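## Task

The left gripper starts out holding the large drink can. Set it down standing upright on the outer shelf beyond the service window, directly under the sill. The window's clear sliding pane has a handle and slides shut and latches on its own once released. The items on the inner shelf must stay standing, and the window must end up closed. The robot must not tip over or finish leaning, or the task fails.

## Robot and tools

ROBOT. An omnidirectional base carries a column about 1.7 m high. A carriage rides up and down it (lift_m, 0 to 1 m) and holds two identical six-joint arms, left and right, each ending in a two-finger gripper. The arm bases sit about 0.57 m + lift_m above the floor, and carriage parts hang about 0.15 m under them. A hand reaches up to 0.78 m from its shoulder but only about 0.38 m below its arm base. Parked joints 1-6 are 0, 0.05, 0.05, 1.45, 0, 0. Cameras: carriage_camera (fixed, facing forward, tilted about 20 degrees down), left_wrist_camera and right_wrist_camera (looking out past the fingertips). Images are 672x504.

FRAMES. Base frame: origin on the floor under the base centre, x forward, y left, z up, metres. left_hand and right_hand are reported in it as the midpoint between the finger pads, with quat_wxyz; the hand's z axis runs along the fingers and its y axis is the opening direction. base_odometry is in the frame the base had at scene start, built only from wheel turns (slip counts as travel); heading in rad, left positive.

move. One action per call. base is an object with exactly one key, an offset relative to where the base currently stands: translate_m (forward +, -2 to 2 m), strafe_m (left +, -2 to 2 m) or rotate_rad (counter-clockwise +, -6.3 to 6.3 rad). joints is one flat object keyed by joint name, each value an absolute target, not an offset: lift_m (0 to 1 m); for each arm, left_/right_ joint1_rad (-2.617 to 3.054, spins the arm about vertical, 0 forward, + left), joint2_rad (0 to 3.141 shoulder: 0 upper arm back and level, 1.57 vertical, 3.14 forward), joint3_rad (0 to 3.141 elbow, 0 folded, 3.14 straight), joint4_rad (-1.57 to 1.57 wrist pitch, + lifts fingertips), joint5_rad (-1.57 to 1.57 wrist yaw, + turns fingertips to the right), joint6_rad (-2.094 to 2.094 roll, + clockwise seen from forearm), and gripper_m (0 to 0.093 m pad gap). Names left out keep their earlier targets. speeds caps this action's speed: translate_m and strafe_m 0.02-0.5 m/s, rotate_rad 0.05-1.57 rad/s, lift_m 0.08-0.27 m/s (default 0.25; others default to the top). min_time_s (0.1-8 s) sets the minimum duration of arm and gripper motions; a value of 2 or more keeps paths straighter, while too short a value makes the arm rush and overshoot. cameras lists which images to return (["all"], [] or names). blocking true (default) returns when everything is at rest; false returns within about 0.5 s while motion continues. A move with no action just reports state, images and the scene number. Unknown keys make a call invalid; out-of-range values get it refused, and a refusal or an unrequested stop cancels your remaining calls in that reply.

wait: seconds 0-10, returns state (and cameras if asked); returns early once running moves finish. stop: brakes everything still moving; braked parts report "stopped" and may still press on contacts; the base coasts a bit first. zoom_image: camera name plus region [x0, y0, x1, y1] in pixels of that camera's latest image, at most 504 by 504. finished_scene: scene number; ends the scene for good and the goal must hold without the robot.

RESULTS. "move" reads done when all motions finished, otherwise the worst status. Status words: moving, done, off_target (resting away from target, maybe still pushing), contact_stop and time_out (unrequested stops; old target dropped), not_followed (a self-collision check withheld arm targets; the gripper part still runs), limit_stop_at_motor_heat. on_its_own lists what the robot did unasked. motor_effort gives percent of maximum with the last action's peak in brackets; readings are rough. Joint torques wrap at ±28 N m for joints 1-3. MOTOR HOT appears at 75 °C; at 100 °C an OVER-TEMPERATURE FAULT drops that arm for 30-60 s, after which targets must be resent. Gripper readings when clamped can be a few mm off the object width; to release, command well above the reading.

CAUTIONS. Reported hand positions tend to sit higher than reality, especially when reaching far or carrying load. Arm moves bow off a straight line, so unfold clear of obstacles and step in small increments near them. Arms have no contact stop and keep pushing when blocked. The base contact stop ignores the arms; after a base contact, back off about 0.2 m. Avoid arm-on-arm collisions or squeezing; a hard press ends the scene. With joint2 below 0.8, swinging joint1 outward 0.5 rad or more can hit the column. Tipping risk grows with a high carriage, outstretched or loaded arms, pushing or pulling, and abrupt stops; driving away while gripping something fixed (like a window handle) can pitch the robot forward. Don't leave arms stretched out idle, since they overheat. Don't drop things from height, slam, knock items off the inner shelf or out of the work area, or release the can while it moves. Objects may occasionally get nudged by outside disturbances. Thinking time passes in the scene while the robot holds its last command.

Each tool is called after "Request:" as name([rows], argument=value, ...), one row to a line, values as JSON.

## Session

Request:
move(cameras=["all"])

Scene clock: 0.00 s.
Joint torques (N m): no reading
base_odometry: x=+0.000 y=+0.000 heading=+0.000
base_status: not commanded
joint_positions: lift_m=+0.430 left_joint1_rad=+0.017 left_joint2_rad=+0.604 left_joint3_rad=+0.190 left_joint4_rad=-0.391 left_joint5_rad=+0.010 left_joint6_rad=+0.027 left_gripper_m=+0.06443 right_joint1_rad=+0.000 right_joint2_rad=+0.053 right_joint3_rad=+0.031 right_joint4_rad=+1.417 right_joint5_rad=+0.021 right_joint6_rad=+0.024 right_gripper_m=+0.09396
joint_status: not commanded
motor_effort: lift_m=+26 drive_wheels=-1
left_hand: x=+0.4428 y=+0.3140 z=+1.0435 quat_wxyz=(+0.374, +0.007, +0.928, +0.004) (m; base frame)
right_hand: x=+0.2659 y=-0.3156 z=+1.4286 quat_wxyz=(+0.996, +0.012, +0.088, +0.011) (m; base frame)
pictures: carriage_camera, left_wrist_camera, right_wrist_camera

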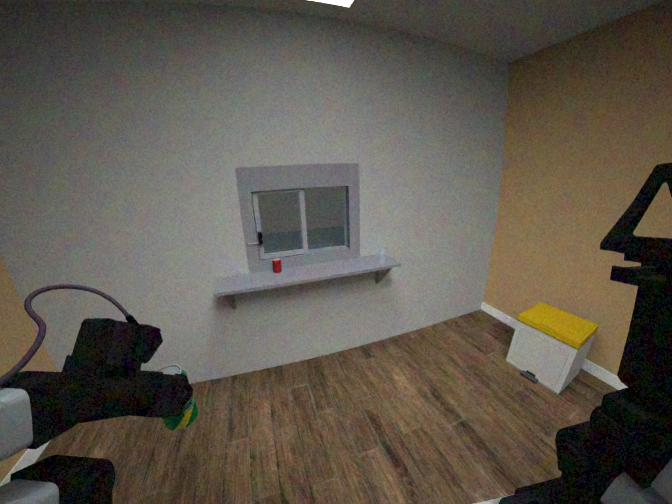

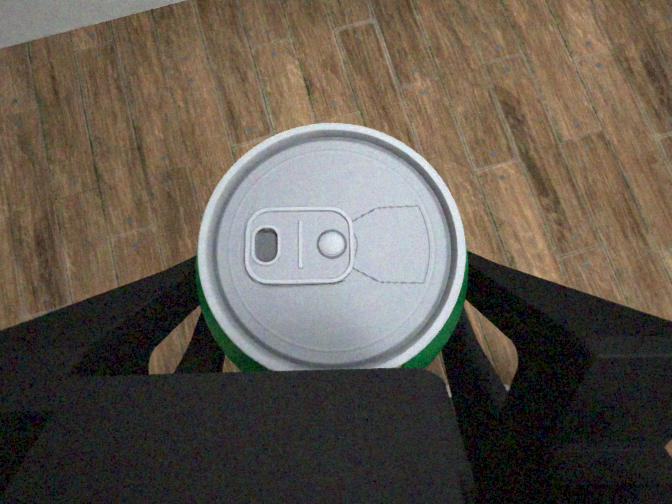

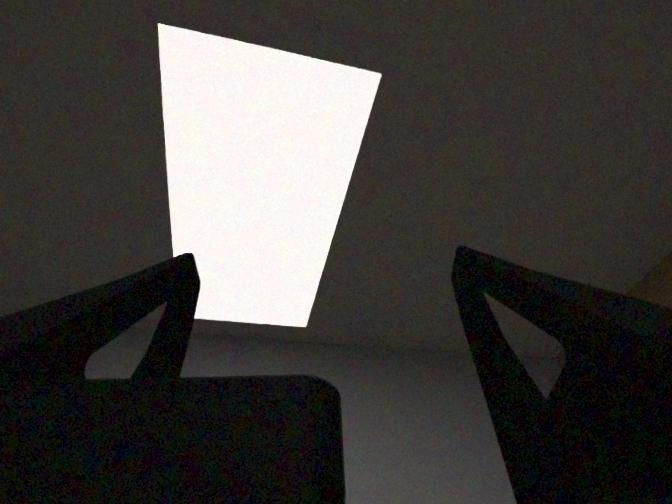

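Request:
zoom_image(camera="carriage_camera", region=[200, 150, 410, 310])

Scaled by 2.400 from the camera's 672x504 image, which has a finer 960x720 frame.

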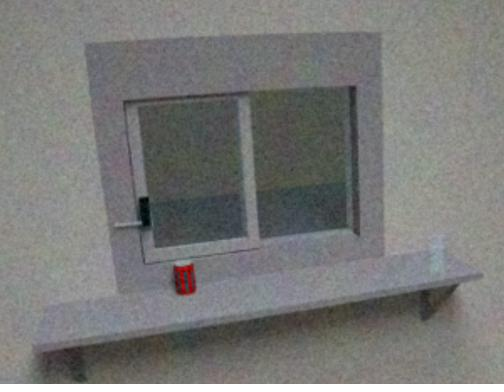

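Request:
move(base={"rotate_rad": 0.435}, joints={"lift_m": 0.5}, speeds={"rotate_rad": 0.5}, cameras=["carriage_camera"])

Scene clock: 35.70 s.
Joint torques (N m): left_arm=[-0.09 -0.13 8.09 2.9 -0.07 0.07] | right_arm=[-0.17 3.34 5.15 -0.21 -0.05 0.01]
move: done
base_odometry: x=+0.000 y=+0.000 heading=+0.435
base_status: done
joint_positions: lift_m=+0.500 left_joint1_rad=+0.017 left_joint2_rad=+0.605 left_joint3_rad=+0.183 left_joint4_rad=-0.395 left_joint5_rad=+0.009 left_joint6_rad=+0.027 left_gripper_m=+0.06443 right_joint1_rad=+0.000 right_joint2_rad=+0.053 right_joint3_rad=+0.031 right_joint4_rad=+1.417 right_joint5_rad=+0.021 right_joint6_rad=+0.024 right_gripper_m=+0.09396
joint_status: all done
motor_effort: lift_m=+26(30) drive_wheels=+1(6)
left_hand: x=+0.4404 y=+0.3140 z=+1.1099 quat_wxyz=(+0.368, +0.007, +0.930, +0.004) (m; base frame)
right_hand: x=+0.2660 y=-0.3156 z=+1.4989 quat_wxyz=(+0.996, +0.012, +0.088, +0.011) (m; base frame)
pictures: carriage_camera

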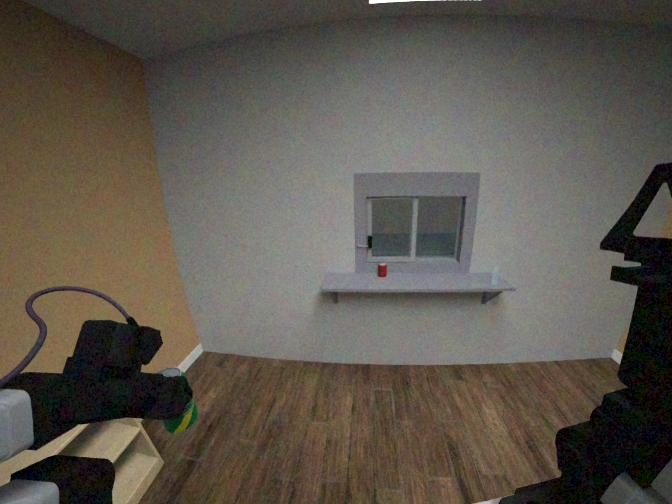

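Request:
zoom_image(camera="carriage_camera", region=[310, 150, 530, 320])

Scaled by 2.291 from the camera's 672x504 image, which has a finer 960x720 frame.

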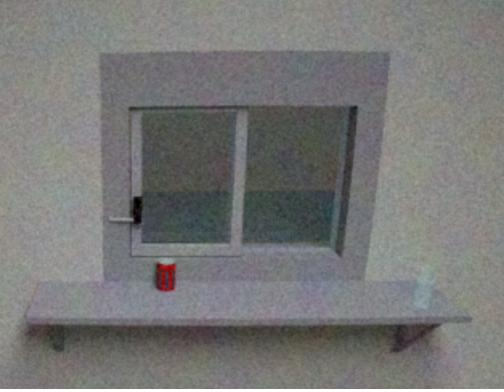

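Request:
move(base={"rotate_rad": -0.105}, speeds={"rotate_rad": 0.4}, cameras=[])

Request:
move(base={"translate_m": 0.75}, speeds={"translate_m": 0.3}, cameras=["carriage_camera"])

Scene clock: 88.00 s.
Joint torques (N m): left_arm=[-0.13 -0.2 8.18 2.9 -0.08 0.06] | right_arm=[-0.17 3.32 5.15 -0.24 -0.06 0.01]
move: done
base_odometry: x=+0.000 y=+0.000 heading=+0.330
base_status: done
joint_positions: lift_m=+0.500 left_joint1_rad=+0.017 left_joint2_rad=+0.605 left_joint3_rad=+0.183 left_joint4_rad=-0.396 left_joint5_rad=+0.010 left_joint6_rad=+0.027 left_gripper_m=+0.06443 right_joint1_rad=+0.000 right_joint2_rad=+0.053 right_joint3_rad=+0.031 right_joint4_rad=+1.417 right_joint5_rad=+0.021 right_joint6_rad=+0.024 right_gripper_m=+0.09396
joint_status: not commanded
motor_effort: lift_m=+26(27) drive_wheels=-3(9)
left_hand: x=+0.4403 y=+0.3138 z=+1.1098 quat_wxyz=(+0.368, +0.007, +0.930, +0.003) (m; base frame)
right_hand: x=+0.2658 y=-0.3156 z=+1.4989 quat_wxyz=(+0.996, +0.012, +0.088, +0.011) (m; base frame)
pictures: none
No camera images: "cameras" was empty.

Scene clock: 92.00 s.
Joint torques (N m): left_arm=[-0.17 -0.1 8.02 2.92 -0.09 0.07] | right_arm=[-0.18 3.33 5.23 -0.23 -0.05 0.01]
move: done
base_odometry: x=+0.709 y=+0.244 heading=+0.331
base_status: done
joint_positions: lift_m=+0.500 left_joint1_rad=+0.017 left_joint2_rad=+0.605 left_joint3_rad=+0.183 left_joint4_rad=-0.397 left_joint5_rad=+0.010 left_joint6_rad=+0.027 left_gripper_m=+0.06443 right_joint1_rad=+0.000 right_joint2_rad=+0.053 right_joint3_rad=+0.031 right_joint4_rad=+1.415 right_joint5_rad=+0.021 right_joint6_rad=+0.024 right_gripper_m=+0.09396
joint_status: not commanded
motor_effort: lift_m=+24(28) drive_wheels=-5(11)
left_hand: x=+0.4400 y=+0.3138 z=+1.1096 quat_wxyz=(+0.367, +0.007, +0.930, +0.003) (m; base frame)
right_hand: x=+0.2664 y=-0.3156 z=+1.4988 quat_wxyz=(+0.996, +0.012, +0.089, +0.011) (m; base frame)
pictures: carriage_camera

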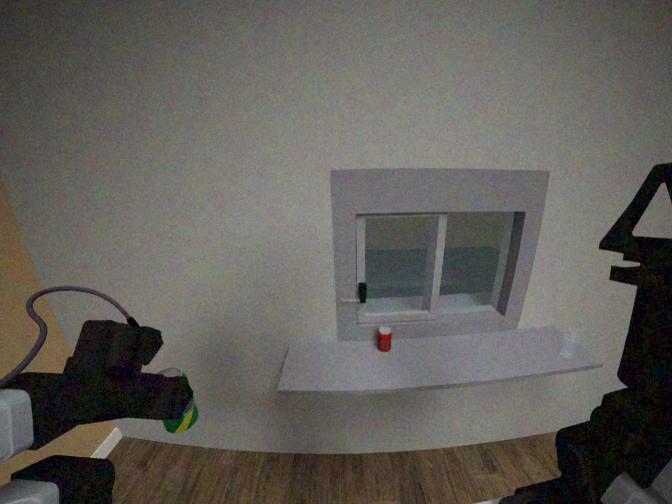

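Request:
zoom_image(camera="carriage_camera", region=[270, 150, 620, 400])

Scaled by 1.440 from the camera's 672x504 image, which has a finer 960x720 frame.

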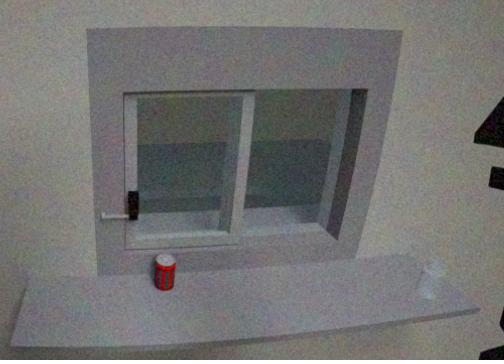

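Request:
move(base={"rotate_rad": -0.04}, joints={"right_joint1_rad": 0.98, "right_joint2_rad": 2.29, "right_joint3_rad": 0.912, "right_joint4_rad": 0.995, "right_joint5_rad": 0.842, "right_joint6_rad": 0.325, "right_gripper_m": 0.057}, speeds={"rotate_rad": 0.3}, min_time_s=3.0, cameras=[])

Request:
move(base={"strafe_m": -0.07}, speeds={"strafe_m": 0.15}, cameras=[])

Request:
move(base={"translate_m": 0.2}, speeds={"translate_m": 0.15}, cameras=["carriage_camera", "right_wrist_camera"])

Scene clock: 164.67 s.
Joint torques (N m): left_arm=[-0.18 -0.1 8.16 2.91 -0.09 0.08] | right_arm=[0.49 -6.89 5.53 1.84 0.2 0.14]
move: done
base_odometry: x=+0.709 y=+0.244 heading=+0.291
base_status: done
joint_positions: lift_m=+0.500 left_joint1_rad=+0.017 left_joint2_rad=+0.605 left_joint3_rad=+0.183 left_joint4_rad=-0.397 left_joint5_rad=+0.010 left_joint6_rad=+0.027 left_gripper_m=+0.06443 right_joint1_rad=+0.972 right_joint2_rad=+2.276 right_joint3_rad=+0.891 right_joint4_rad=+0.996 right_joint5_rad=+0.832 right_joint6_rad=+0.315 right_gripper_m=+0.05707
joint_status: all done
motor_effort: lift_m=+26(28) drive_wheels=-4(10)
left_hand: x=+0.4400 y=+0.3139 z=+1.1095 quat_wxyz=(+0.367, +0.007, +0.930, +0.003) (m; base frame)
right_hand: x=+0.5921 y=+0.0057 z=+1.0851 quat_wxyz=(+0.609, -0.032, +0.792, +0.037) (m; base frame)
pictures: none
No camera images: "cameras" was empty.

Scene clock: 166.03 s.
Joint torques (N m): left_arm=[-0.13 -0.05 8.16 2.92 -0.11 0.09] | right_arm=[0.38 -6.89 5.41 1.86 0.23 0.1]
move: done
base_odometry: x=+0.730 y=+0.177 heading=+0.291
base_status: done
joint_positions: lift_m=+0.500 left_joint1_rad=+0.017 left_joint2_rad=+0.605 left_joint3_rad=+0.183 left_joint4_rad=-0.397 left_joint5_rad=+0.010 left_joint6_rad=+0.027 left_gripper_m=+0.06443 right_joint1_rad=+0.974 right_joint2_rad=+2.276 right_joint3_rad=+0.893 right_joint4_rad=+0.996 right_joint5_rad=+0.836 right_joint6_rad=+0.316 right_gripper_m=+0.05707
joint_status: not commanded
motor_effort: lift_m=+27(27) drive_wheels=-2(9)
left_hand: x=+0.4400 y=+0.3138 z=+1.1095 quat_wxyz=(+0.367, +0.007, +0.930, +0.003) (m; base frame)
right_hand: x=+0.5921 y=+0.0062 z=+1.0858 quat_wxyz=(+0.610, -0.031, +0.791, +0.037) (m; base frame)
pictures: none
No camera images: "cameras" was empty.

Scene clock: 168.27 s.
Joint torques (N m): left_arm=[-0.06 0.01 8.21 2.92 -0.09 0.09] | right_arm=[0.21 -6.93 5.38 1.85 0.22 0.09]
move: done
base_odometry: x=+0.921 y=+0.234 heading=+0.291
base_status: done
joint_positions: lift_m=+0.500 left_joint1_rad=+0.017 left_joint2_rad=+0.605 left_joint3_rad=+0.183 left_joint4_rad=-0.398 left_joint5_rad=+0.010 left_joint6_rad=+0.027 left_gripper_m=+0.06443 right_joint1_rad=+0.975 right_joint2_rad=+2.276 right_joint3_rad=+0.893 right_joint4_rad=+0.996 right_joint5_rad=+0.837 right_joint6_rad=+0.316 right_gripper_m=+0.05707
joint_status: not commanded
motor_effort: lift_m=+27(27) drive_wheels=-3(7)
left_hand: x=+0.4400 y=+0.3138 z=+1.1095 quat_wxyz=(+0.367, +0.007, +0.930, +0.003) (m; base frame)
right_hand: x=+0.5916 y=+0.0065 z=+1.0857 quat_wxyz=(+0.610, -0.031, +0.791, +0.037) (m; base frame)
pictures: carriage_camera, right_wrist_camera

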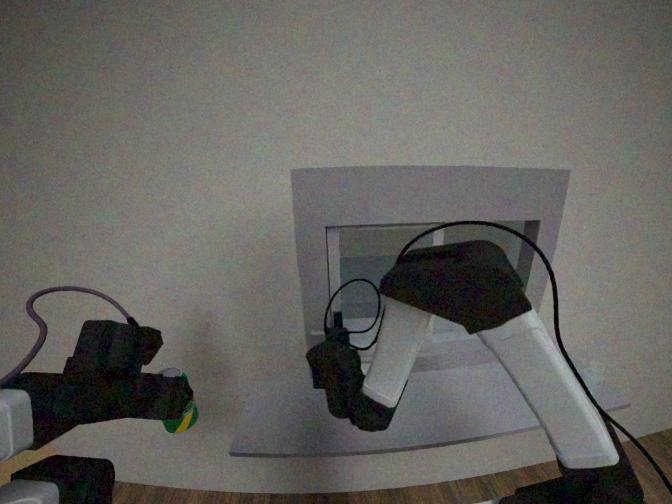

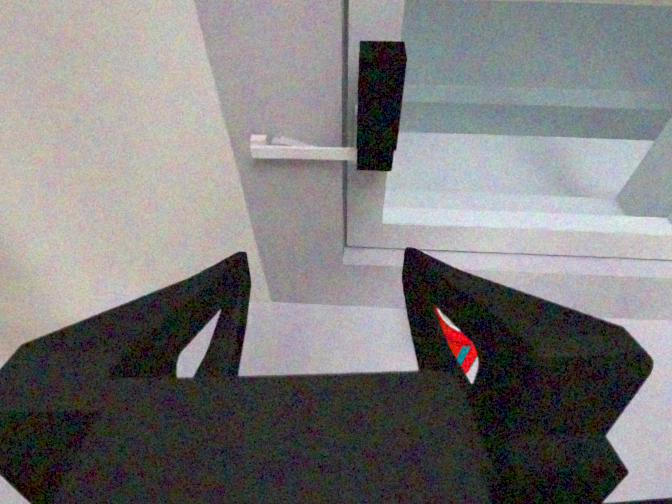

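Request:
zoom_image(camera="carriage_camera", region=[220, 340, 440, 470])

Request:
zoom_image(camera="carriage_camera", region=[440, 330, 660, 460])

Scaled by 2.291 from the camera's 672x504 image, which has a finer 960x720 frame.

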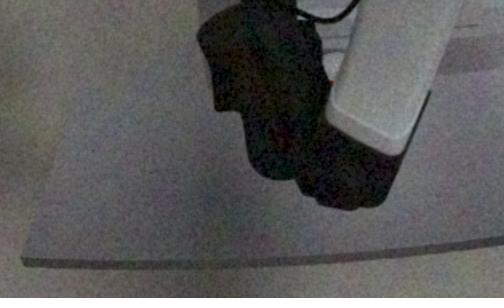

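Scaled by 2.291 from the camera's 672x504 image, which has a finer 960x720 frame.

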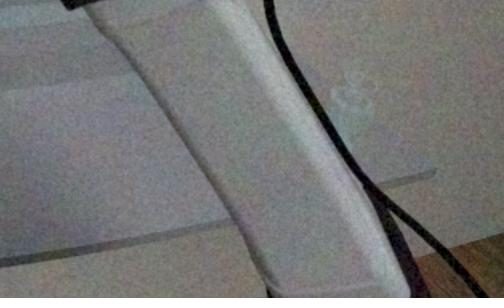

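Request:
move(base={"strafe_m": -0.014}, speeds={"strafe_m": 0.06}, cameras=[])

Request:
move(base={"translate_m": 0.1}, speeds={"translate_m": 0.1}, cameras=["carriage_camera", "right_wrist_camera"])

Scene clock: 200.73 s.
Joint torques (N m): left_arm=[-0.13 -0.1 8.14 2.93 -0.08 0.07] | right_arm=[0.24 -6.87 5.31 1.87 0.22 0.09]
move: done
base_odometry: x=+0.925 y=+0.221 heading=+0.291
base_status: done
joint_positions: lift_m=+0.500 left_joint1_rad=+0.017 left_joint2_rad=+0.605 left_joint3_rad=+0.183 left_joint4_rad=-0.398 left_joint5_rad=+0.011 left_joint6_rad=+0.027 left_gripper_m=+0.06443 right_joint1_rad=+0.975 right_joint2_rad=+2.276 right_joint3_rad=+0.893 right_joint4_rad=+0.996 right_joint5_rad=+0.837 right_joint6_rad=+0.316 right_gripper_m=+0.05707
joint_status: not commanded
motor_effort: lift_m=+25(27) drive_wheels=+0(4)
left_hand: x=+0.4400 y=+0.3137 z=+1.1095 quat_wxyz=(+0.367, +0.007, +0.930, +0.003) (m; base frame)
right_hand: x=+0.5916 y=+0.0065 z=+1.0858 quat_wxyz=(+0.610, -0.031, +0.791, +0.037) (m; base frame)
pictures: none
No camera images: "cameras" was empty.

Scene clock: 202.43 s.
Joint torques (N m): left_arm=[-0.21 -0.16 8.12 2.92 -0.07 0.06] | right_arm=[0.14 -6.94 5.39 1.88 0.22 0.09]
move: done
base_odometry: x=+1.021 y=+0.249 heading=+0.291
base_status: done
joint_positions: lift_m=+0.500 left_joint1_rad=+0.017 left_joint2_rad=+0.605 left_joint3_rad=+0.183 left_joint4_rad=-0.398 left_joint5_rad=+0.011 left_joint6_rad=+0.027 left_gripper_m=+0.06443 right_joint1_rad=+0.976 right_joint2_rad=+2.276 right_joint3_rad=+0.893 right_joint4_rad=+0.995 right_joint5_rad=+0.838 right_joint6_rad=+0.317 right_gripper_m=+0.05707
joint_status: not commanded
motor_effort: lift_m=+27(29) drive_wheels=-3(8)
left_hand: x=+0.4400 y=+0.3137 z=+1.1095 quat_wxyz=(+0.367, +0.007, +0.930, +0.003) (m; base frame)
right_hand: x=+0.5913 y=+0.0067 z=+1.0857 quat_wxyz=(+0.610, -0.031, +0.791, +0.037) (m; base frame)
pictures: carriage_camera, right_wrist_camera

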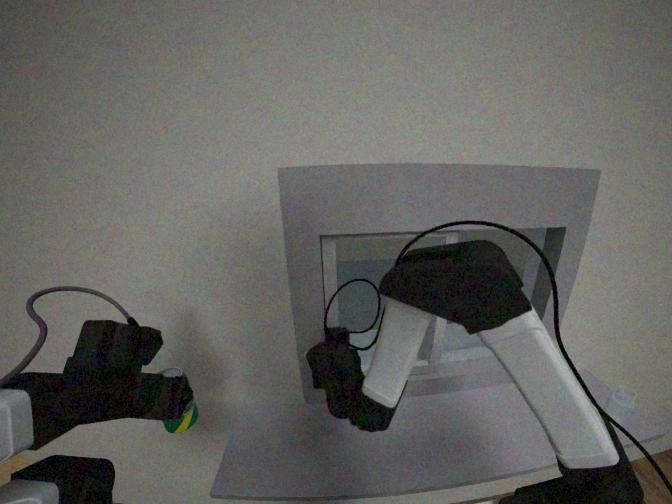

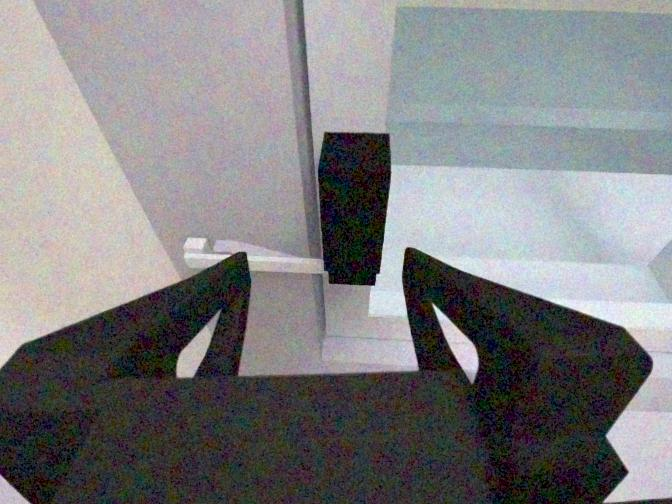

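Request:
move(base={"strafe_m": -0.009}, speeds={"strafe_m": 0.05}, cameras=[])

Request:
move(base={"translate_m": 0.025}, speeds={"translate_m": 0.05}, cameras=["right_wrist_camera"])

Scene clock: 214.37 s.
Joint torques (N m): left_arm=[-0.21 -0.08 8.17 2.95 -0.09 0.06] | right_arm=[0.16 -6.89 5.35 1.89 0.2 0.1]
move: done
base_odometry: x=+1.024 y=+0.241 heading=+0.291
base_status: done
joint_positions: lift_m=+0.500 left_joint1_rad=+0.017 left_joint2_rad=+0.605 left_joint3_rad=+0.183 left_joint4_rad=-0.398 left_joint5_rad=+0.011 left_joint6_rad=+0.027 left_gripper_m=+0.06444 right_joint1_rad=+0.976 right_joint2_rad=+2.276 right_joint3_rad=+0.893 right_joint4_rad=+0.995 right_joint5_rad=+0.838 right_joint6_rad=+0.317 right_gripper_m=+0.05707
joint_status: not commanded
motor_effort: lift_m=+24(27) drive_wheels=+0(5)
left_hand: x=+0.4400 y=+0.3137 z=+1.1095 quat_wxyz=(+0.367, +0.007, +0.930, +0.003) (m; base frame)
right_hand: x=+0.5913 y=+0.0067 z=+1.0857 quat_wxyz=(+0.610, -0.031, +0.791, +0.037) (m; base frame)
pictures: none
No camera images: "cameras" was empty.

Scene clock: 215.37 s.
Joint torques (N m): left_arm=[-0.21 -0.16 8.06 2.9 -0.1 0.08] | right_arm=[0.05 -6.82 5.38 1.86 0.2 0.09]
move: done
base_odometry: x=+1.048 y=+0.248 heading=+0.291
base_status: done
joint_positions: lift_m=+0.500 left_joint1_rad=+0.017 left_joint2_rad=+0.605 left_joint3_rad=+0.183 left_joint4_rad=-0.398 left_joint5_rad=+0.011 left_joint6_rad=+0.027 left_gripper_m=+0.06444 right_joint1_rad=+0.978 right_joint2_rad=+2.276 right_joint3_rad=+0.893 right_joint4_rad=+0.995 right_joint5_rad=+0.838 right_joint6_rad=+0.317 right_gripper_m=+0.05707
joint_status: not commanded
motor_effort: lift_m=+27(28) drive_wheels=-4(7)
left_hand: x=+0.4399 y=+0.3137 z=+1.1094 quat_wxyz=(+0.367, +0.007, +0.930, +0.003) (m; base frame)
right_hand: x=+0.5909 y=+0.0071 z=+1.0857 quat_wxyz=(+0.610, -0.032, +0.791, +0.037) (m; base frame)
pictures: right_wrist_camera

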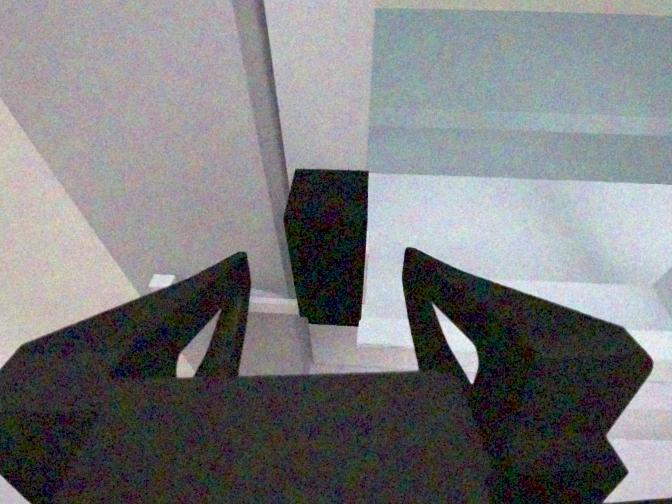

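Request:
move(base={"translate_m": 0.008}, joints={"left_joint1_rad": -0.330, "left_joint2_rad": 0.556, "left_joint3_rad": 0.690, "left_joint4_rad": -0.880, "left_joint5_rad": 0.0, "left_joint6_rad": 0.0}, speeds={"translate_m": 0.03}, min_time_s=2.5, cameras=[])

Request:
move(base={"strafe_m": -0.06}, speeds={"strafe_m": 0.06}, cameras=["carriage_camera", "right_wrist_camera"])

Scene clock: 223.30 s.
Joint torques (N m): left_arm=[-0.88 -0.4 10.18 2.74 -0.19 -0.06] | right_arm=[0.05 -6.91 5.37 1.87 0.2 0.09]
move: off_target
base_odometry: x=+1.056 y=+0.250 heading=+0.290
base_status: done
joint_positions: lift_m=+0.500 left_joint1_rad=-0.323 left_joint2_rad=+0.569 left_joint3_rad=+0.643 left_joint4_rad=-0.941 left_joint5_rad=+0.011 left_joint6_rad=+0.013 left_gripper_m=+0.06444 right_joint1_rad=+0.978 right_joint2_rad=+2.276 right_joint3_rad=+0.893 right_joint4_rad=+0.994 right_joint5_rad=+0.838 right_joint6_rad=+0.317 right_gripper_m=+0.05707
joint_status: left_joint4_rad off_target (ended at -0.942, target -0.880); the others done
motor_effort: lift_m=+24(28) drive_wheels=-3(7)
left_hand: x=+0.4069 y=+0.2473 z=+1.2175 quat_wxyz=(+0.340, +0.159, +0.925, -0.058) (m; base frame)
right_hand: x=+0.5909 y=+0.0071 z=+1.0856 quat_wxyz=(+0.610, -0.032, +0.791, +0.037) (m; base frame)
pictures: none
No camera images: "cameras" was empty.

Scene clock: 224.83 s.
Joint torques (N m): left_arm=[-0.91 -0.32 10 2.73 -0.18 -0.06] | right_arm=[-0.18 -6.94 4.94 1.79 0.34 0.08]
move: done
base_odometry: x=+1.073 y=+0.192 heading=+0.291
base_status: done
joint_positions: lift_m=+0.500 left_joint1_rad=-0.323 left_joint2_rad=+0.569 left_joint3_rad=+0.643 left_joint4_rad=-0.944 left_joint5_rad=+0.010 left_joint6_rad=+0.012 left_gripper_m=+0.06444 right_joint1_rad=+0.980 right_joint2_rad=+2.276 right_joint3_rad=+0.899 right_joint4_rad=+0.999 right_joint5_rad=+0.825 right_joint6_rad=+0.318 right_gripper_m=+0.05707
joint_status: not commanded
motor_effort: lift_m=+26(28) drive_wheels=-2(6)
left_hand: x=+0.4066 y=+0.2476 z=+1.2171 quat_wxyz=(+0.339, +0.158, +0.926, -0.058) (m; base frame)
right_hand: x=+0.5908 y=+0.0121 z=+1.0876 quat_wxyz=(+0.610, -0.033, +0.790, +0.047) (m; base frame)
pictures: carriage_camera, right_wrist_camera

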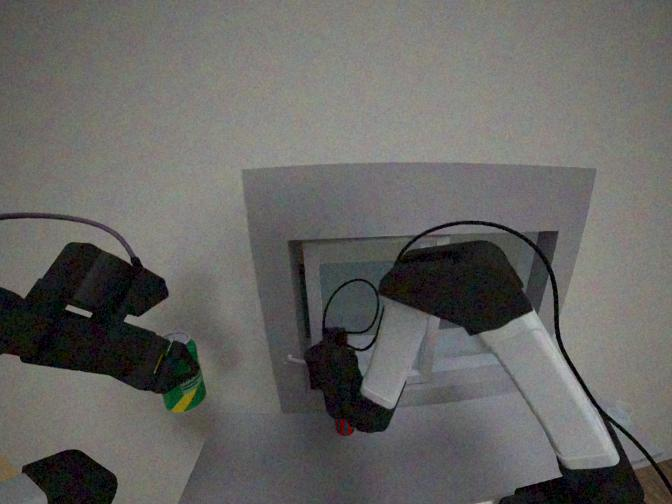

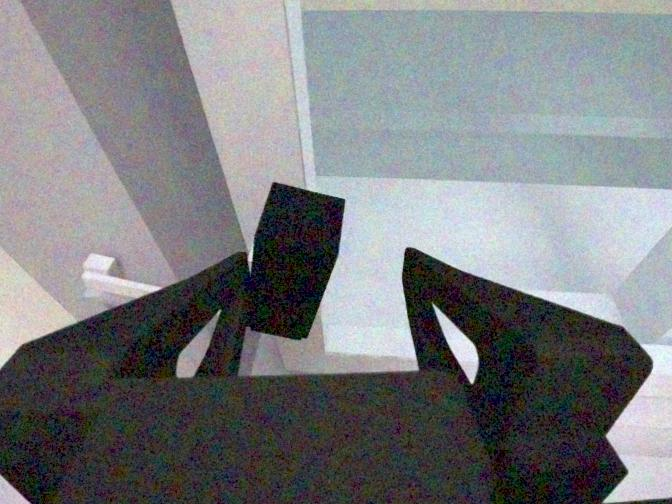

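Request:
move(base={"strafe_m": -0.24}, speeds={"strafe_m": 0.1}, cameras=["carriage_camera", "right_wrist_camera"])

Scene clock: 230.17 s.
Joint torques (N m): left_arm=[-0.95 -0.47 10 2.77 -0.19 -0.06] | right_arm=[-0.42 -6.93 4.93 1.82 0.33 0.06]
move: done
base_odometry: x=+1.142 y=-0.037 heading=+0.291
base_status: done
joint_positions: lift_m=+0.500 left_joint1_rad=-0.323 left_joint2_rad=+0.569 left_joint3_rad=+0.643 left_joint4_rad=-0.945 left_joint5_rad=+0.009 left_joint6_rad=+0.012 left_gripper_m=+0.06444 right_joint1_rad=+0.984 right_joint2_rad=+2.276 right_joint3_rad=+0.899 right_joint4_rad=+1.000 right_joint5_rad=+0.826 right_joint6_rad=+0.319 right_gripper_m=+0.05707
joint_status: not commanded
motor_effort: lift_m=+26(28) drive_wheels=-2(8)
left_hand: x=+0.4064 y=+0.2479 z=+1.2169 quat_wxyz=(+0.338, +0.158, +0.926, -0.057) (m; base frame)
right_hand: x=+0.5898 y=+0.0132 z=+1.0877 quat_wxyz=(+0.611, -0.034, +0.790, +0.048) (m; base frame)
pictures: carriage_camera, right_wrist_camera

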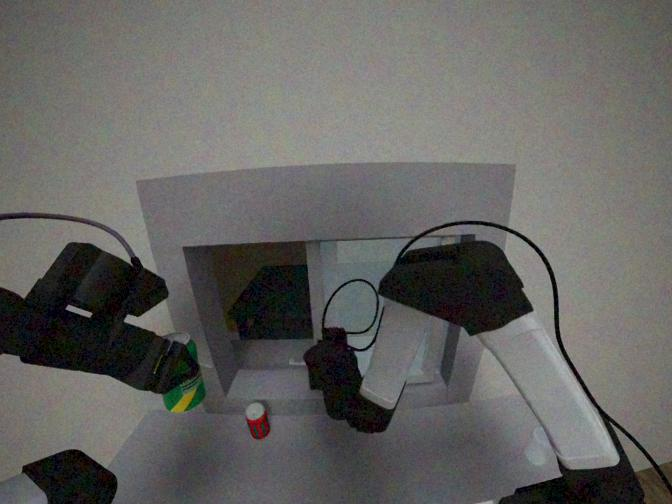

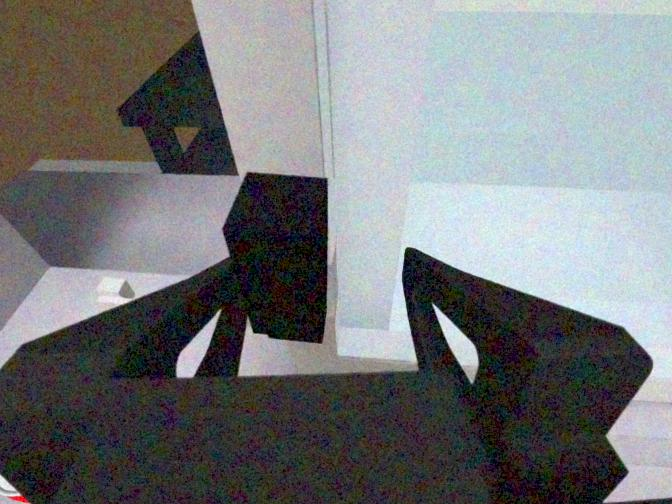

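Request:
zoom_image(camera="carriage_camera", region=[170, 220, 350, 450])

Scaled by 2.191 from the camera's 672x504 image, which has a finer 960x720 frame.

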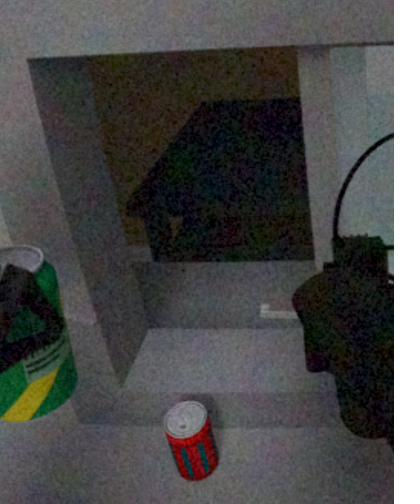

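Request:
move(joints={"left_joint1_rad": -0.2528, "left_joint2_rad": 1.58, "left_joint3_rad": 0.75, "left_joint4_rad": 0.15, "left_joint5_rad": -0.18, "left_joint6_rad": -0.165}, min_time_s=2.5, cameras=["carriage_camera", "left_wrist_camera", "right_wrist_camera"])

Scene clock: 275.50 s.
Joint torques (N m): left_arm=[0.5 -5.37 9.32 2.98 -0.44 -0.09] | right_arm=[-0.49 -6.93 4.93 1.82 0.34 0.07]
move: off_target
base_odometry: x=+1.142 y=-0.037 heading=+0.291
base_status: not commanded
joint_positions: lift_m=+0.500 left_joint1_rad=-0.260 left_joint2_rad=+1.582 left_joint3_rad=+0.707 left_joint4_rad=+0.068 left_joint5_rad=-0.157 left_joint6_rad=-0.152 left_gripper_m=+0.06444 right_joint1_rad=+0.984 right_joint2_rad=+2.276 right_joint3_rad=+0.899 right_joint4_rad=+1.000 right_joint5_rad=+0.824 right_joint6_rad=+0.319 right_gripper_m=+0.05707
joint_status: left_joint4_rad off_target (ended at +0.068, target +0.150); the others done
motor_effort: lift_m=+27(28) drive_wheels=-2(2)
left_hand: x=+0.6096 y=+0.2363 z=+1.1232 quat_wxyz=(+0.379, +0.021, +0.925, -0.005) (m; base frame)
right_hand: x=+0.5897 y=+0.0135 z=+1.0877 quat_wxyz=(+0.610, -0.034, +0.790, +0.049) (m; base frame)
pictures: carriage_camera, left_wrist_camera, right_wrist_camera

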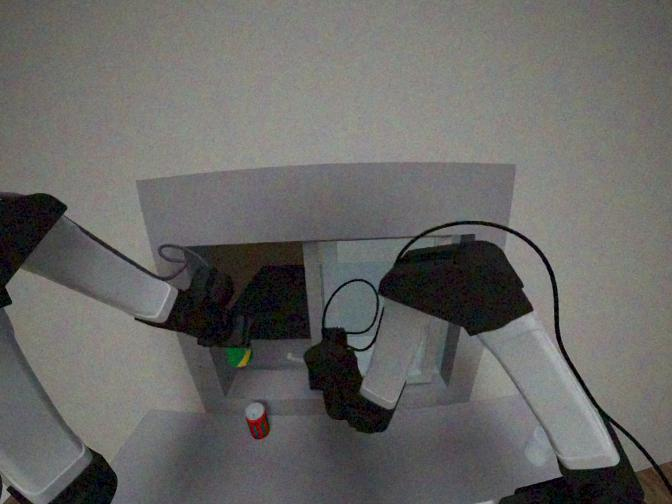

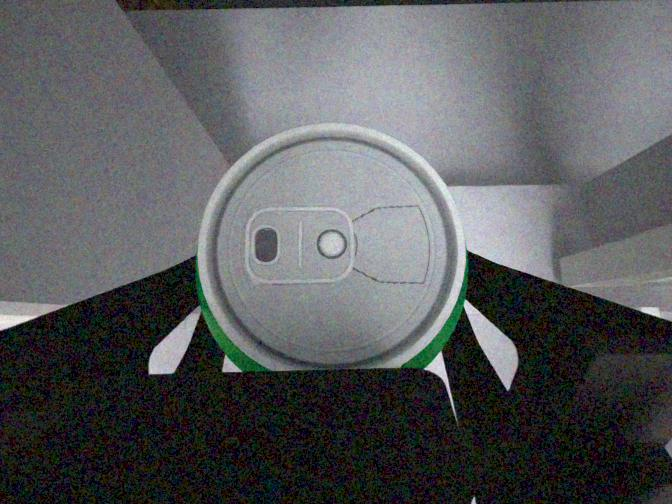

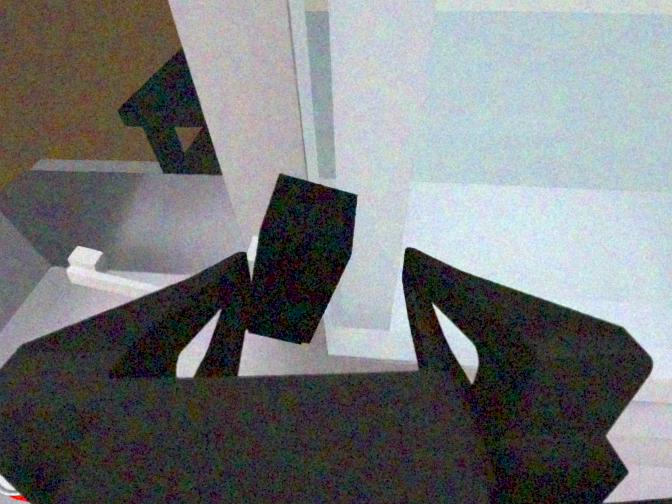

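Request:
move(joints={"left_joint1_rad": -0.172, "left_joint2_rad": 2.08, "left_joint3_rad": 1.20, "left_joint4_rad": 0.229, "left_joint5_rad": -0.135, "left_joint6_rad": -0.125}, min_time_s=1.8, cameras=[])

Request:
move(joints={"left_joint1_rad": -0.158, "left_joint2_rad": 2.35, "left_joint3_rad": 1.485, "left_joint4_rad": 0.215, "left_joint5_rad": -0.12, "left_joint6_rad": -0.11}, min_time_s=1.5, cameras=["carriage_camera", "left_wrist_camera", "right_wrist_camera"])

Scene clock: 322.23 s.
Joint torques (N m): left_arm=[0.65 -8.99 9.01 3.08 -0.06 0.22] | right_arm=[-0.47 -6.94 4.9 1.82 0.34 0.06]
move: off_target
base_odometry: x=+1.142 y=-0.037 heading=+0.291
base_status: not commanded
joint_positions: lift_m=+0.500 left_joint1_rad=-0.179 left_joint2_rad=+2.082 left_joint3_rad=+1.157 left_joint4_rad=+0.146 left_joint5_rad=-0.142 left_joint6_rad=-0.138 left_gripper_m=+0.06444 right_joint1_rad=+0.984 right_joint2_rad=+2.276 right_joint3_rad=+0.899 right_joint4_rad=+1.000 right_joint5_rad=+0.824 right_joint6_rad=+0.319 right_gripper_m=+0.05707
joint_status: left_joint4_rad off_target (ended at +0.146, target +0.229); the others done
motor_effort: lift_m=+24(28) drive_wheels=-2(2)
left_hand: x=+0.7356 y=+0.2435 z=+1.0839 quat_wxyz=(+0.390, -0.008, +0.921, +0.004) (m; base frame)
right_hand: x=+0.5897 y=+0.0135 z=+1.0877 quat_wxyz=(+0.610, -0.034, +0.790, +0.049) (m; base frame)
pictures: none
No camera images: "cameras" was empty.

Scene clock: 324.03 s.
Joint torques (N m): left_arm=[0.59 -10.77 9.17 2.94 -0.06 0.23] | right_arm=[-0.44 -6.94 4.92 1.82 0.33 0.07]
move: off_target
base_odometry: x=+1.142 y=-0.037 heading=+0.291
base_status: not commanded
joint_positions: lift_m=+0.500 left_joint1_rad=-0.165 left_joint2_rad=+2.352 left_joint3_rad=+1.441 left_joint4_rad=+0.146 left_joint5_rad=-0.128 left_joint6_rad=-0.123 left_gripper_m=+0.06444 right_joint1_rad=+0.984 right_joint2_rad=+2.276 right_joint3_rad=+0.899 right_joint4_rad=+1.000 right_joint5_rad=+0.824 right_joint6_rad=+0.319 right_gripper_m=+0.05707
joint_status: left_joint4_rad off_target (ended at +0.145, target +0.215); the others done
motor_effort: lift_m=+26(28) drive_wheels=-2(2)
left_hand: x=+0.7969 y=+0.2383 z=+1.0459 quat_wxyz=(+0.395, -0.006, +0.918, +0.002) (m; base frame)
right_hand: x=+0.5897 y=+0.0135 z=+1.0877 quat_wxyz=(+0.610, -0.034, +0.790, +0.049) (m; base frame)
pictures: carriage_camera, left_wrist_camera, right_wrist_camera

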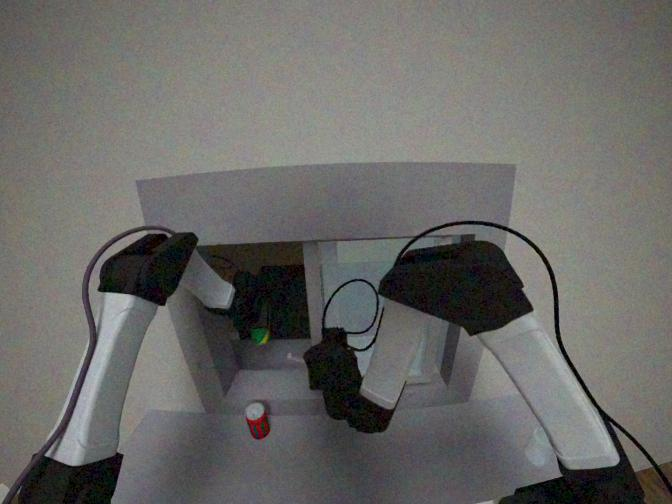

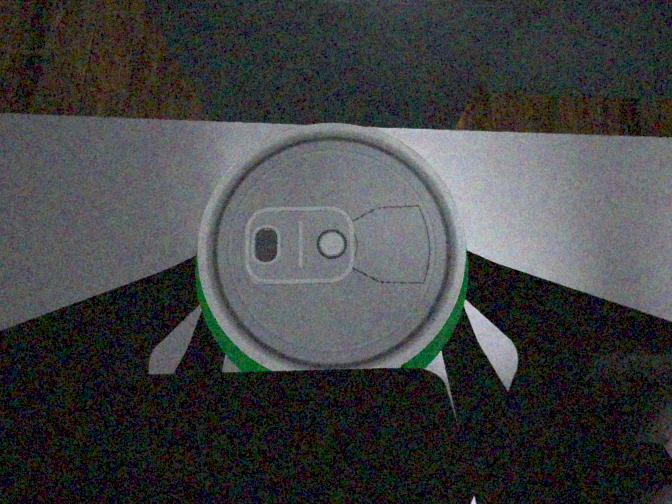

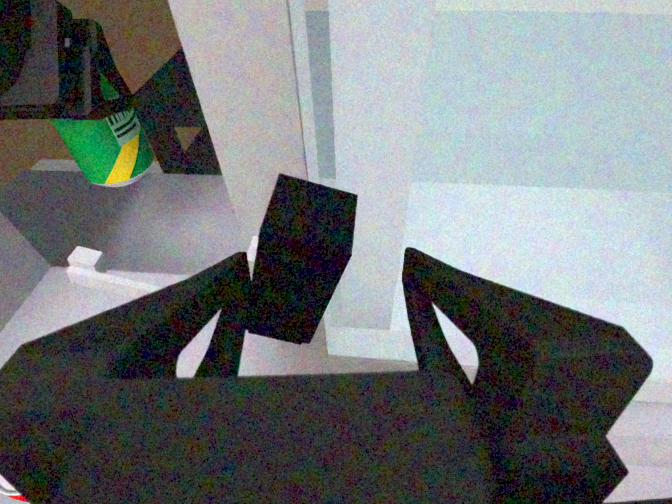

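Request:
zoom_image(camera="right_wrist_camera", region=[20, 90, 200, 220])

Scaled by 2.800 from the camera's 672x504 image, which has a finer 960x720 frame.

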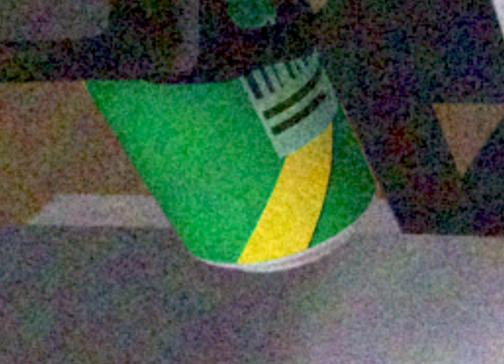

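Request:
move(joints={"left_joint1_rad": -0.142, "left_joint2_rad": 2.66, "left_joint3_rad": 1.874, "left_joint4_rad": 0.135, "left_joint5_rad": -0.102, "left_joint6_rad": -0.092}, min_time_s=1.8, cameras=["left_wrist_camera", "right_wrist_camera"])

Scene clock: 345.03 s.
Joint torques (N m): left_arm=[0.55 -12.27 9.52 2.92 -0.04 0.18] | right_arm=[-0.46 -6.93 4.93 1.83 0.34 0.06]
move: off_target
base_odometry: x=+1.142 y=-0.037 heading=+0.291
base_status: not commanded
joint_positions: lift_m=+0.500 left_joint1_rad=-0.149 left_joint2_rad=+2.662 left_joint3_rad=+1.829 left_joint4_rad=+0.066 left_joint5_rad=-0.110 left_joint6_rad=-0.105 left_gripper_m=+0.06444 right_joint1_rad=+0.984 right_joint2_rad=+2.276 right_joint3_rad=+0.899 right_joint4_rad=+1.000 right_joint5_rad=+0.824 right_joint6_rad=+0.319 right_gripper_m=+0.05707
joint_status: left_joint4_rad off_target (ended at +0.066, target +0.135); the others done
motor_effort: lift_m=+26(28) drive_wheels=-2(2)
left_hand: x=+0.8568 y=+0.2354 z=+0.9958 quat_wxyz=(+0.394, -0.001, +0.919, +0.001) (m; base frame)
right_hand: x=+0.5897 y=+0.0135 z=+1.0877 quat_wxyz=(+0.610, -0.034, +0.790, +0.049) (m; base frame)
pictures: left_wrist_camera, right_wrist_camera

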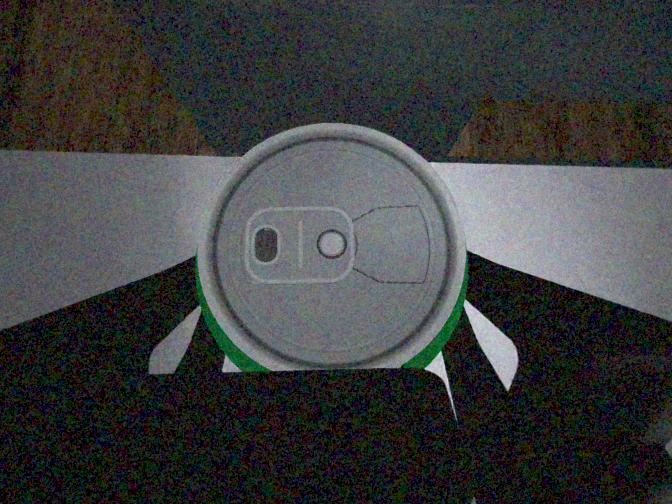

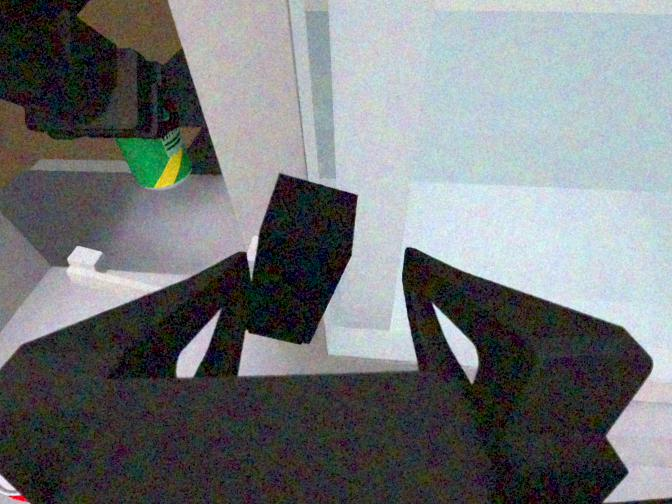

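Request:
move(joints={"left_joint1_rad": -0.142, "left_joint2_rad": 2.806, "left_joint3_rad": 1.923, "left_joint4_rad": 0.232, "left_joint5_rad": -0.102, "left_joint6_rad": -0.092}, min_time_s=1.5, cameras=["right_wrist_camera"])

Scene clock: 351.63 s.
Joint torques (N m): left_arm=[0.61 -12.42 9.03 3.05 -0.05 0.21] | right_arm=[-0.47 -6.93 4.93 1.82 0.34 0.06]
move: off_target
base_odometry: x=+1.142 y=-0.037 heading=+0.291
base_status: not commanded
joint_positions: lift_m=+0.500 left_joint1_rad=-0.149 left_joint2_rad=+2.809 left_joint3_rad=+1.880 left_joint4_rad=+0.149 left_joint5_rad=-0.110 left_joint6_rad=-0.105 left_gripper_m=+0.06444 right_joint1_rad=+0.984 right_joint2_rad=+2.276 right_joint3_rad=+0.899 right_joint4_rad=+1.000 right_joint5_rad=+0.824 right_joint6_rad=+0.319 right_gripper_m=+0.05707
joint_status: left_joint4_rad off_target (ended at +0.149, target +0.232); the others done
motor_effort: lift_m=+26(27) drive_wheels=-2(2)
left_hand: x=+0.8555 y=+0.2355 z=+0.9387 quat_wxyz=(+0.388, -0.001, +0.922, +0.001) (m; base frame)
right_hand: x=+0.5897 y=+0.0135 z=+1.0877 quat_wxyz=(+0.610, -0.034, +0.790, +0.049) (m; base frame)
pictures: right_wrist_camera

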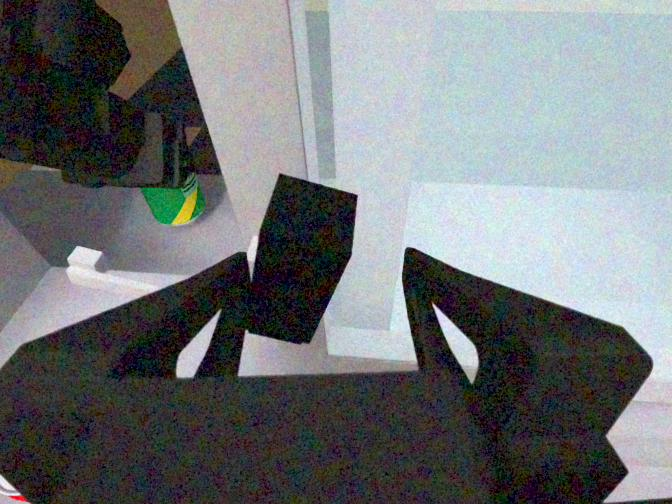

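Request:
move(joints={"left_joint1_rad": -0.142, "left_joint2_rad": 2.829, "left_joint3_rad": 1.934, "left_joint4_rad": 0.249, "left_joint5_rad": -0.102, "left_joint6_rad": -0.092}, min_time_s=0.8, cameras=[])

Request:
move(joints={"left_joint1_rad": -0.142, "left_joint2_rad": 2.850, "left_joint3_rad": 1.944, "left_joint4_rad": 0.262, "left_joint5_rad": -0.102, "left_joint6_rad": -0.092}, min_time_s=0.8, cameras=["left_wrist_camera", "right_wrist_camera"])

Scene clock: 356.90 s.
Joint torques (N m): left_arm=[0.58 -12.49 8.88 3.1 -0.05 0.2] | right_arm=[-0.44 -6.91 4.93 1.83 0.34 0.07]
move: off_target
base_odometry: x=+1.142 y=-0.037 heading=+0.291
base_status: not commanded
joint_positions: lift_m=+0.500 left_joint1_rad=-0.149 left_joint2_rad=+2.832 left_joint3_rad=+1.891 left_joint4_rad=+0.165 left_joint5_rad=-0.110 left_joint6_rad=-0.105 left_gripper_m=+0.06444 right_joint1_rad=+0.984 right_joint2_rad=+2.276 right_joint3_rad=+0.899 right_joint4_rad=+1.000 right_joint5_rad=+0.824 right_joint6_rad=+0.319 right_gripper_m=+0.05707
joint_status: left_joint4_rad off_target (ended at +0.166, target +0.249); the others done
motor_effort: lift_m=+25(28) drive_wheels=-2(2)
left_hand: x=+0.8562 y=+0.2354 z=+0.9313 quat_wxyz=(+0.390, -0.001, +0.921, +0.001) (m; base frame)
right_hand: x=+0.5897 y=+0.0135 z=+1.0877 quat_wxyz=(+0.610, -0.034, +0.790, +0.049) (m; base frame)
pictures: none
No camera images: "cameras" was empty.

Scene clock: 358.00 s.
Joint torques (N m): left_arm=[0.66 -12.55 8.88 3.07 -0.05 0.2] | right_arm=[-0.46 -6.94 4.92 1.83 0.34 0.06]
move: off_target
base_odometry: x=+1.142 y=-0.037 heading=+0.291
base_status: not commanded
joint_positions: lift_m=+0.500 left_joint1_rad=-0.149 left_joint2_rad=+2.853 left_joint3_rad=+1.902 left_joint4_rad=+0.178 left_joint5_rad=-0.110 left_joint6_rad=-0.105 left_gripper_m=+0.06444 right_joint1_rad=+0.984 right_joint2_rad=+2.276 right_joint3_rad=+0.899 right_joint4_rad=+1.000 right_joint5_rad=+0.824 right_joint6_rad=+0.319 right_gripper_m=+0.05707
joint_status: left_joint4_rad off_target (ended at +0.178, target +0.262); the others done
motor_effort: lift_m=+23(28) drive_wheels=-2(2)
left_hand: x=+0.8565 y=+0.2353 z=+0.9243 quat_wxyz=(+0.391, -0.001, +0.920, +0.001) (m; base frame)
right_hand: x=+0.5897 y=+0.0135 z=+1.0877 quat_wxyz=(+0.610, -0.034, +0.790, +0.049) (m; base frame)
pictures: left_wrist_camera, right_wrist_camera

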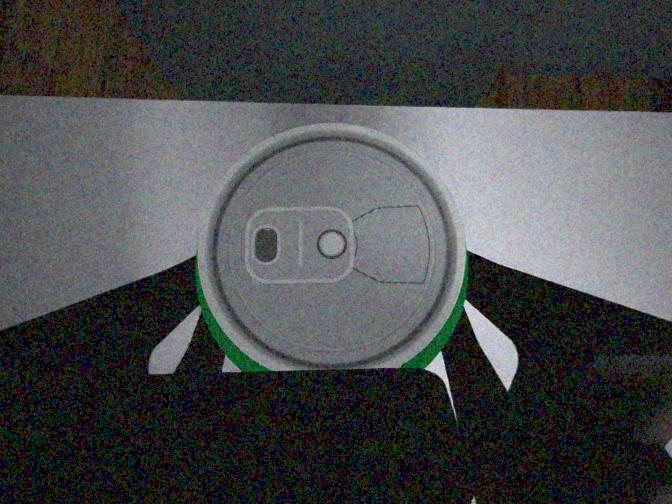

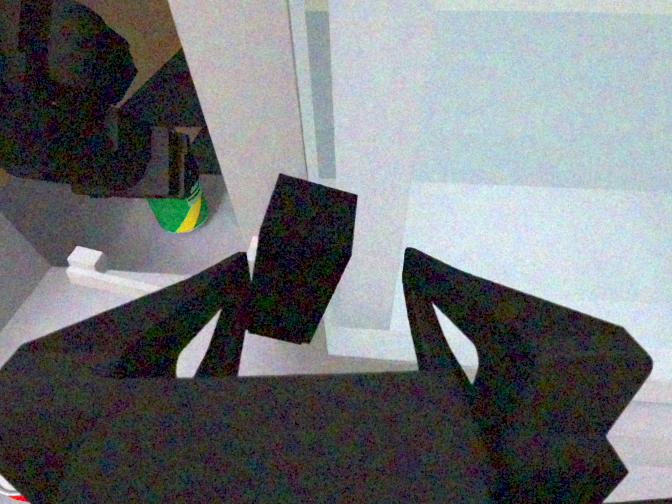

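Request:
move(joints={"left_joint1_rad": -0.142, "left_joint2_rad": 2.872, "left_joint3_rad": 1.955, "left_joint4_rad": 0.274, "left_joint5_rad": -0.102, "left_joint6_rad": -0.092}, min_time_s=0.8, cameras=["right_wrist_camera"])

Scene clock: 361.90 s.
Joint torques (N m): left_arm=[0.54 -12.49 8.85 3.05 -0.06 0.22] | right_arm=[-0.46 -6.95 4.92 1.83 0.34 0.07]
move: off_target
base_odometry: x=+1.142 y=-0.037 heading=+0.291
base_status: not commanded
joint_positions: lift_m=+0.500 left_joint1_rad=-0.149 left_joint2_rad=+2.875 left_joint3_rad=+1.913 left_joint4_rad=+0.190 left_joint5_rad=-0.110 left_joint6_rad=-0.105 left_gripper_m=+0.06444 right_joint1_rad=+0.984 right_joint2_rad=+2.276 right_joint3_rad=+0.899 right_joint4_rad=+1.000 right_joint5_rad=+0.824 right_joint6_rad=+0.319 right_gripper_m=+0.05707
joint_status: left_joint4_rad off_target (ended at +0.190, target +0.274); the others done
motor_effort: lift_m=+26(27) drive_wheels=-2(2)
left_hand: x=+0.8564 y=+0.2354 z=+0.9168 quat_wxyz=(+0.392, -0.001, +0.920, +0.001) (m; base frame)
right_hand: x=+0.5897 y=+0.0135 z=+1.0877 quat_wxyz=(+0.610, -0.034, +0.790, +0.049) (m; base frame)
pictures: right_wrist_camera

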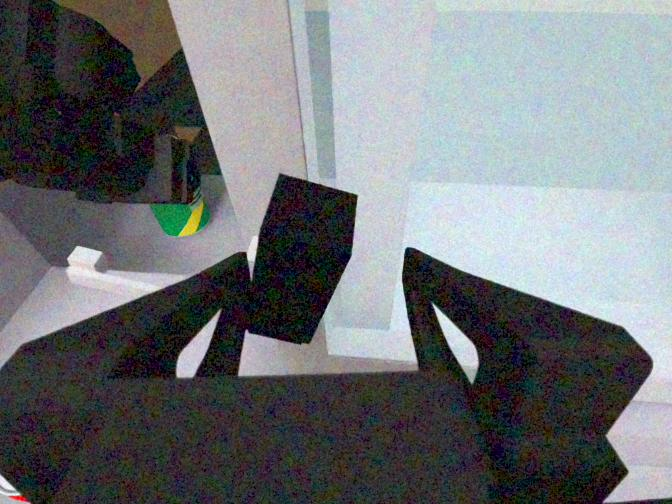

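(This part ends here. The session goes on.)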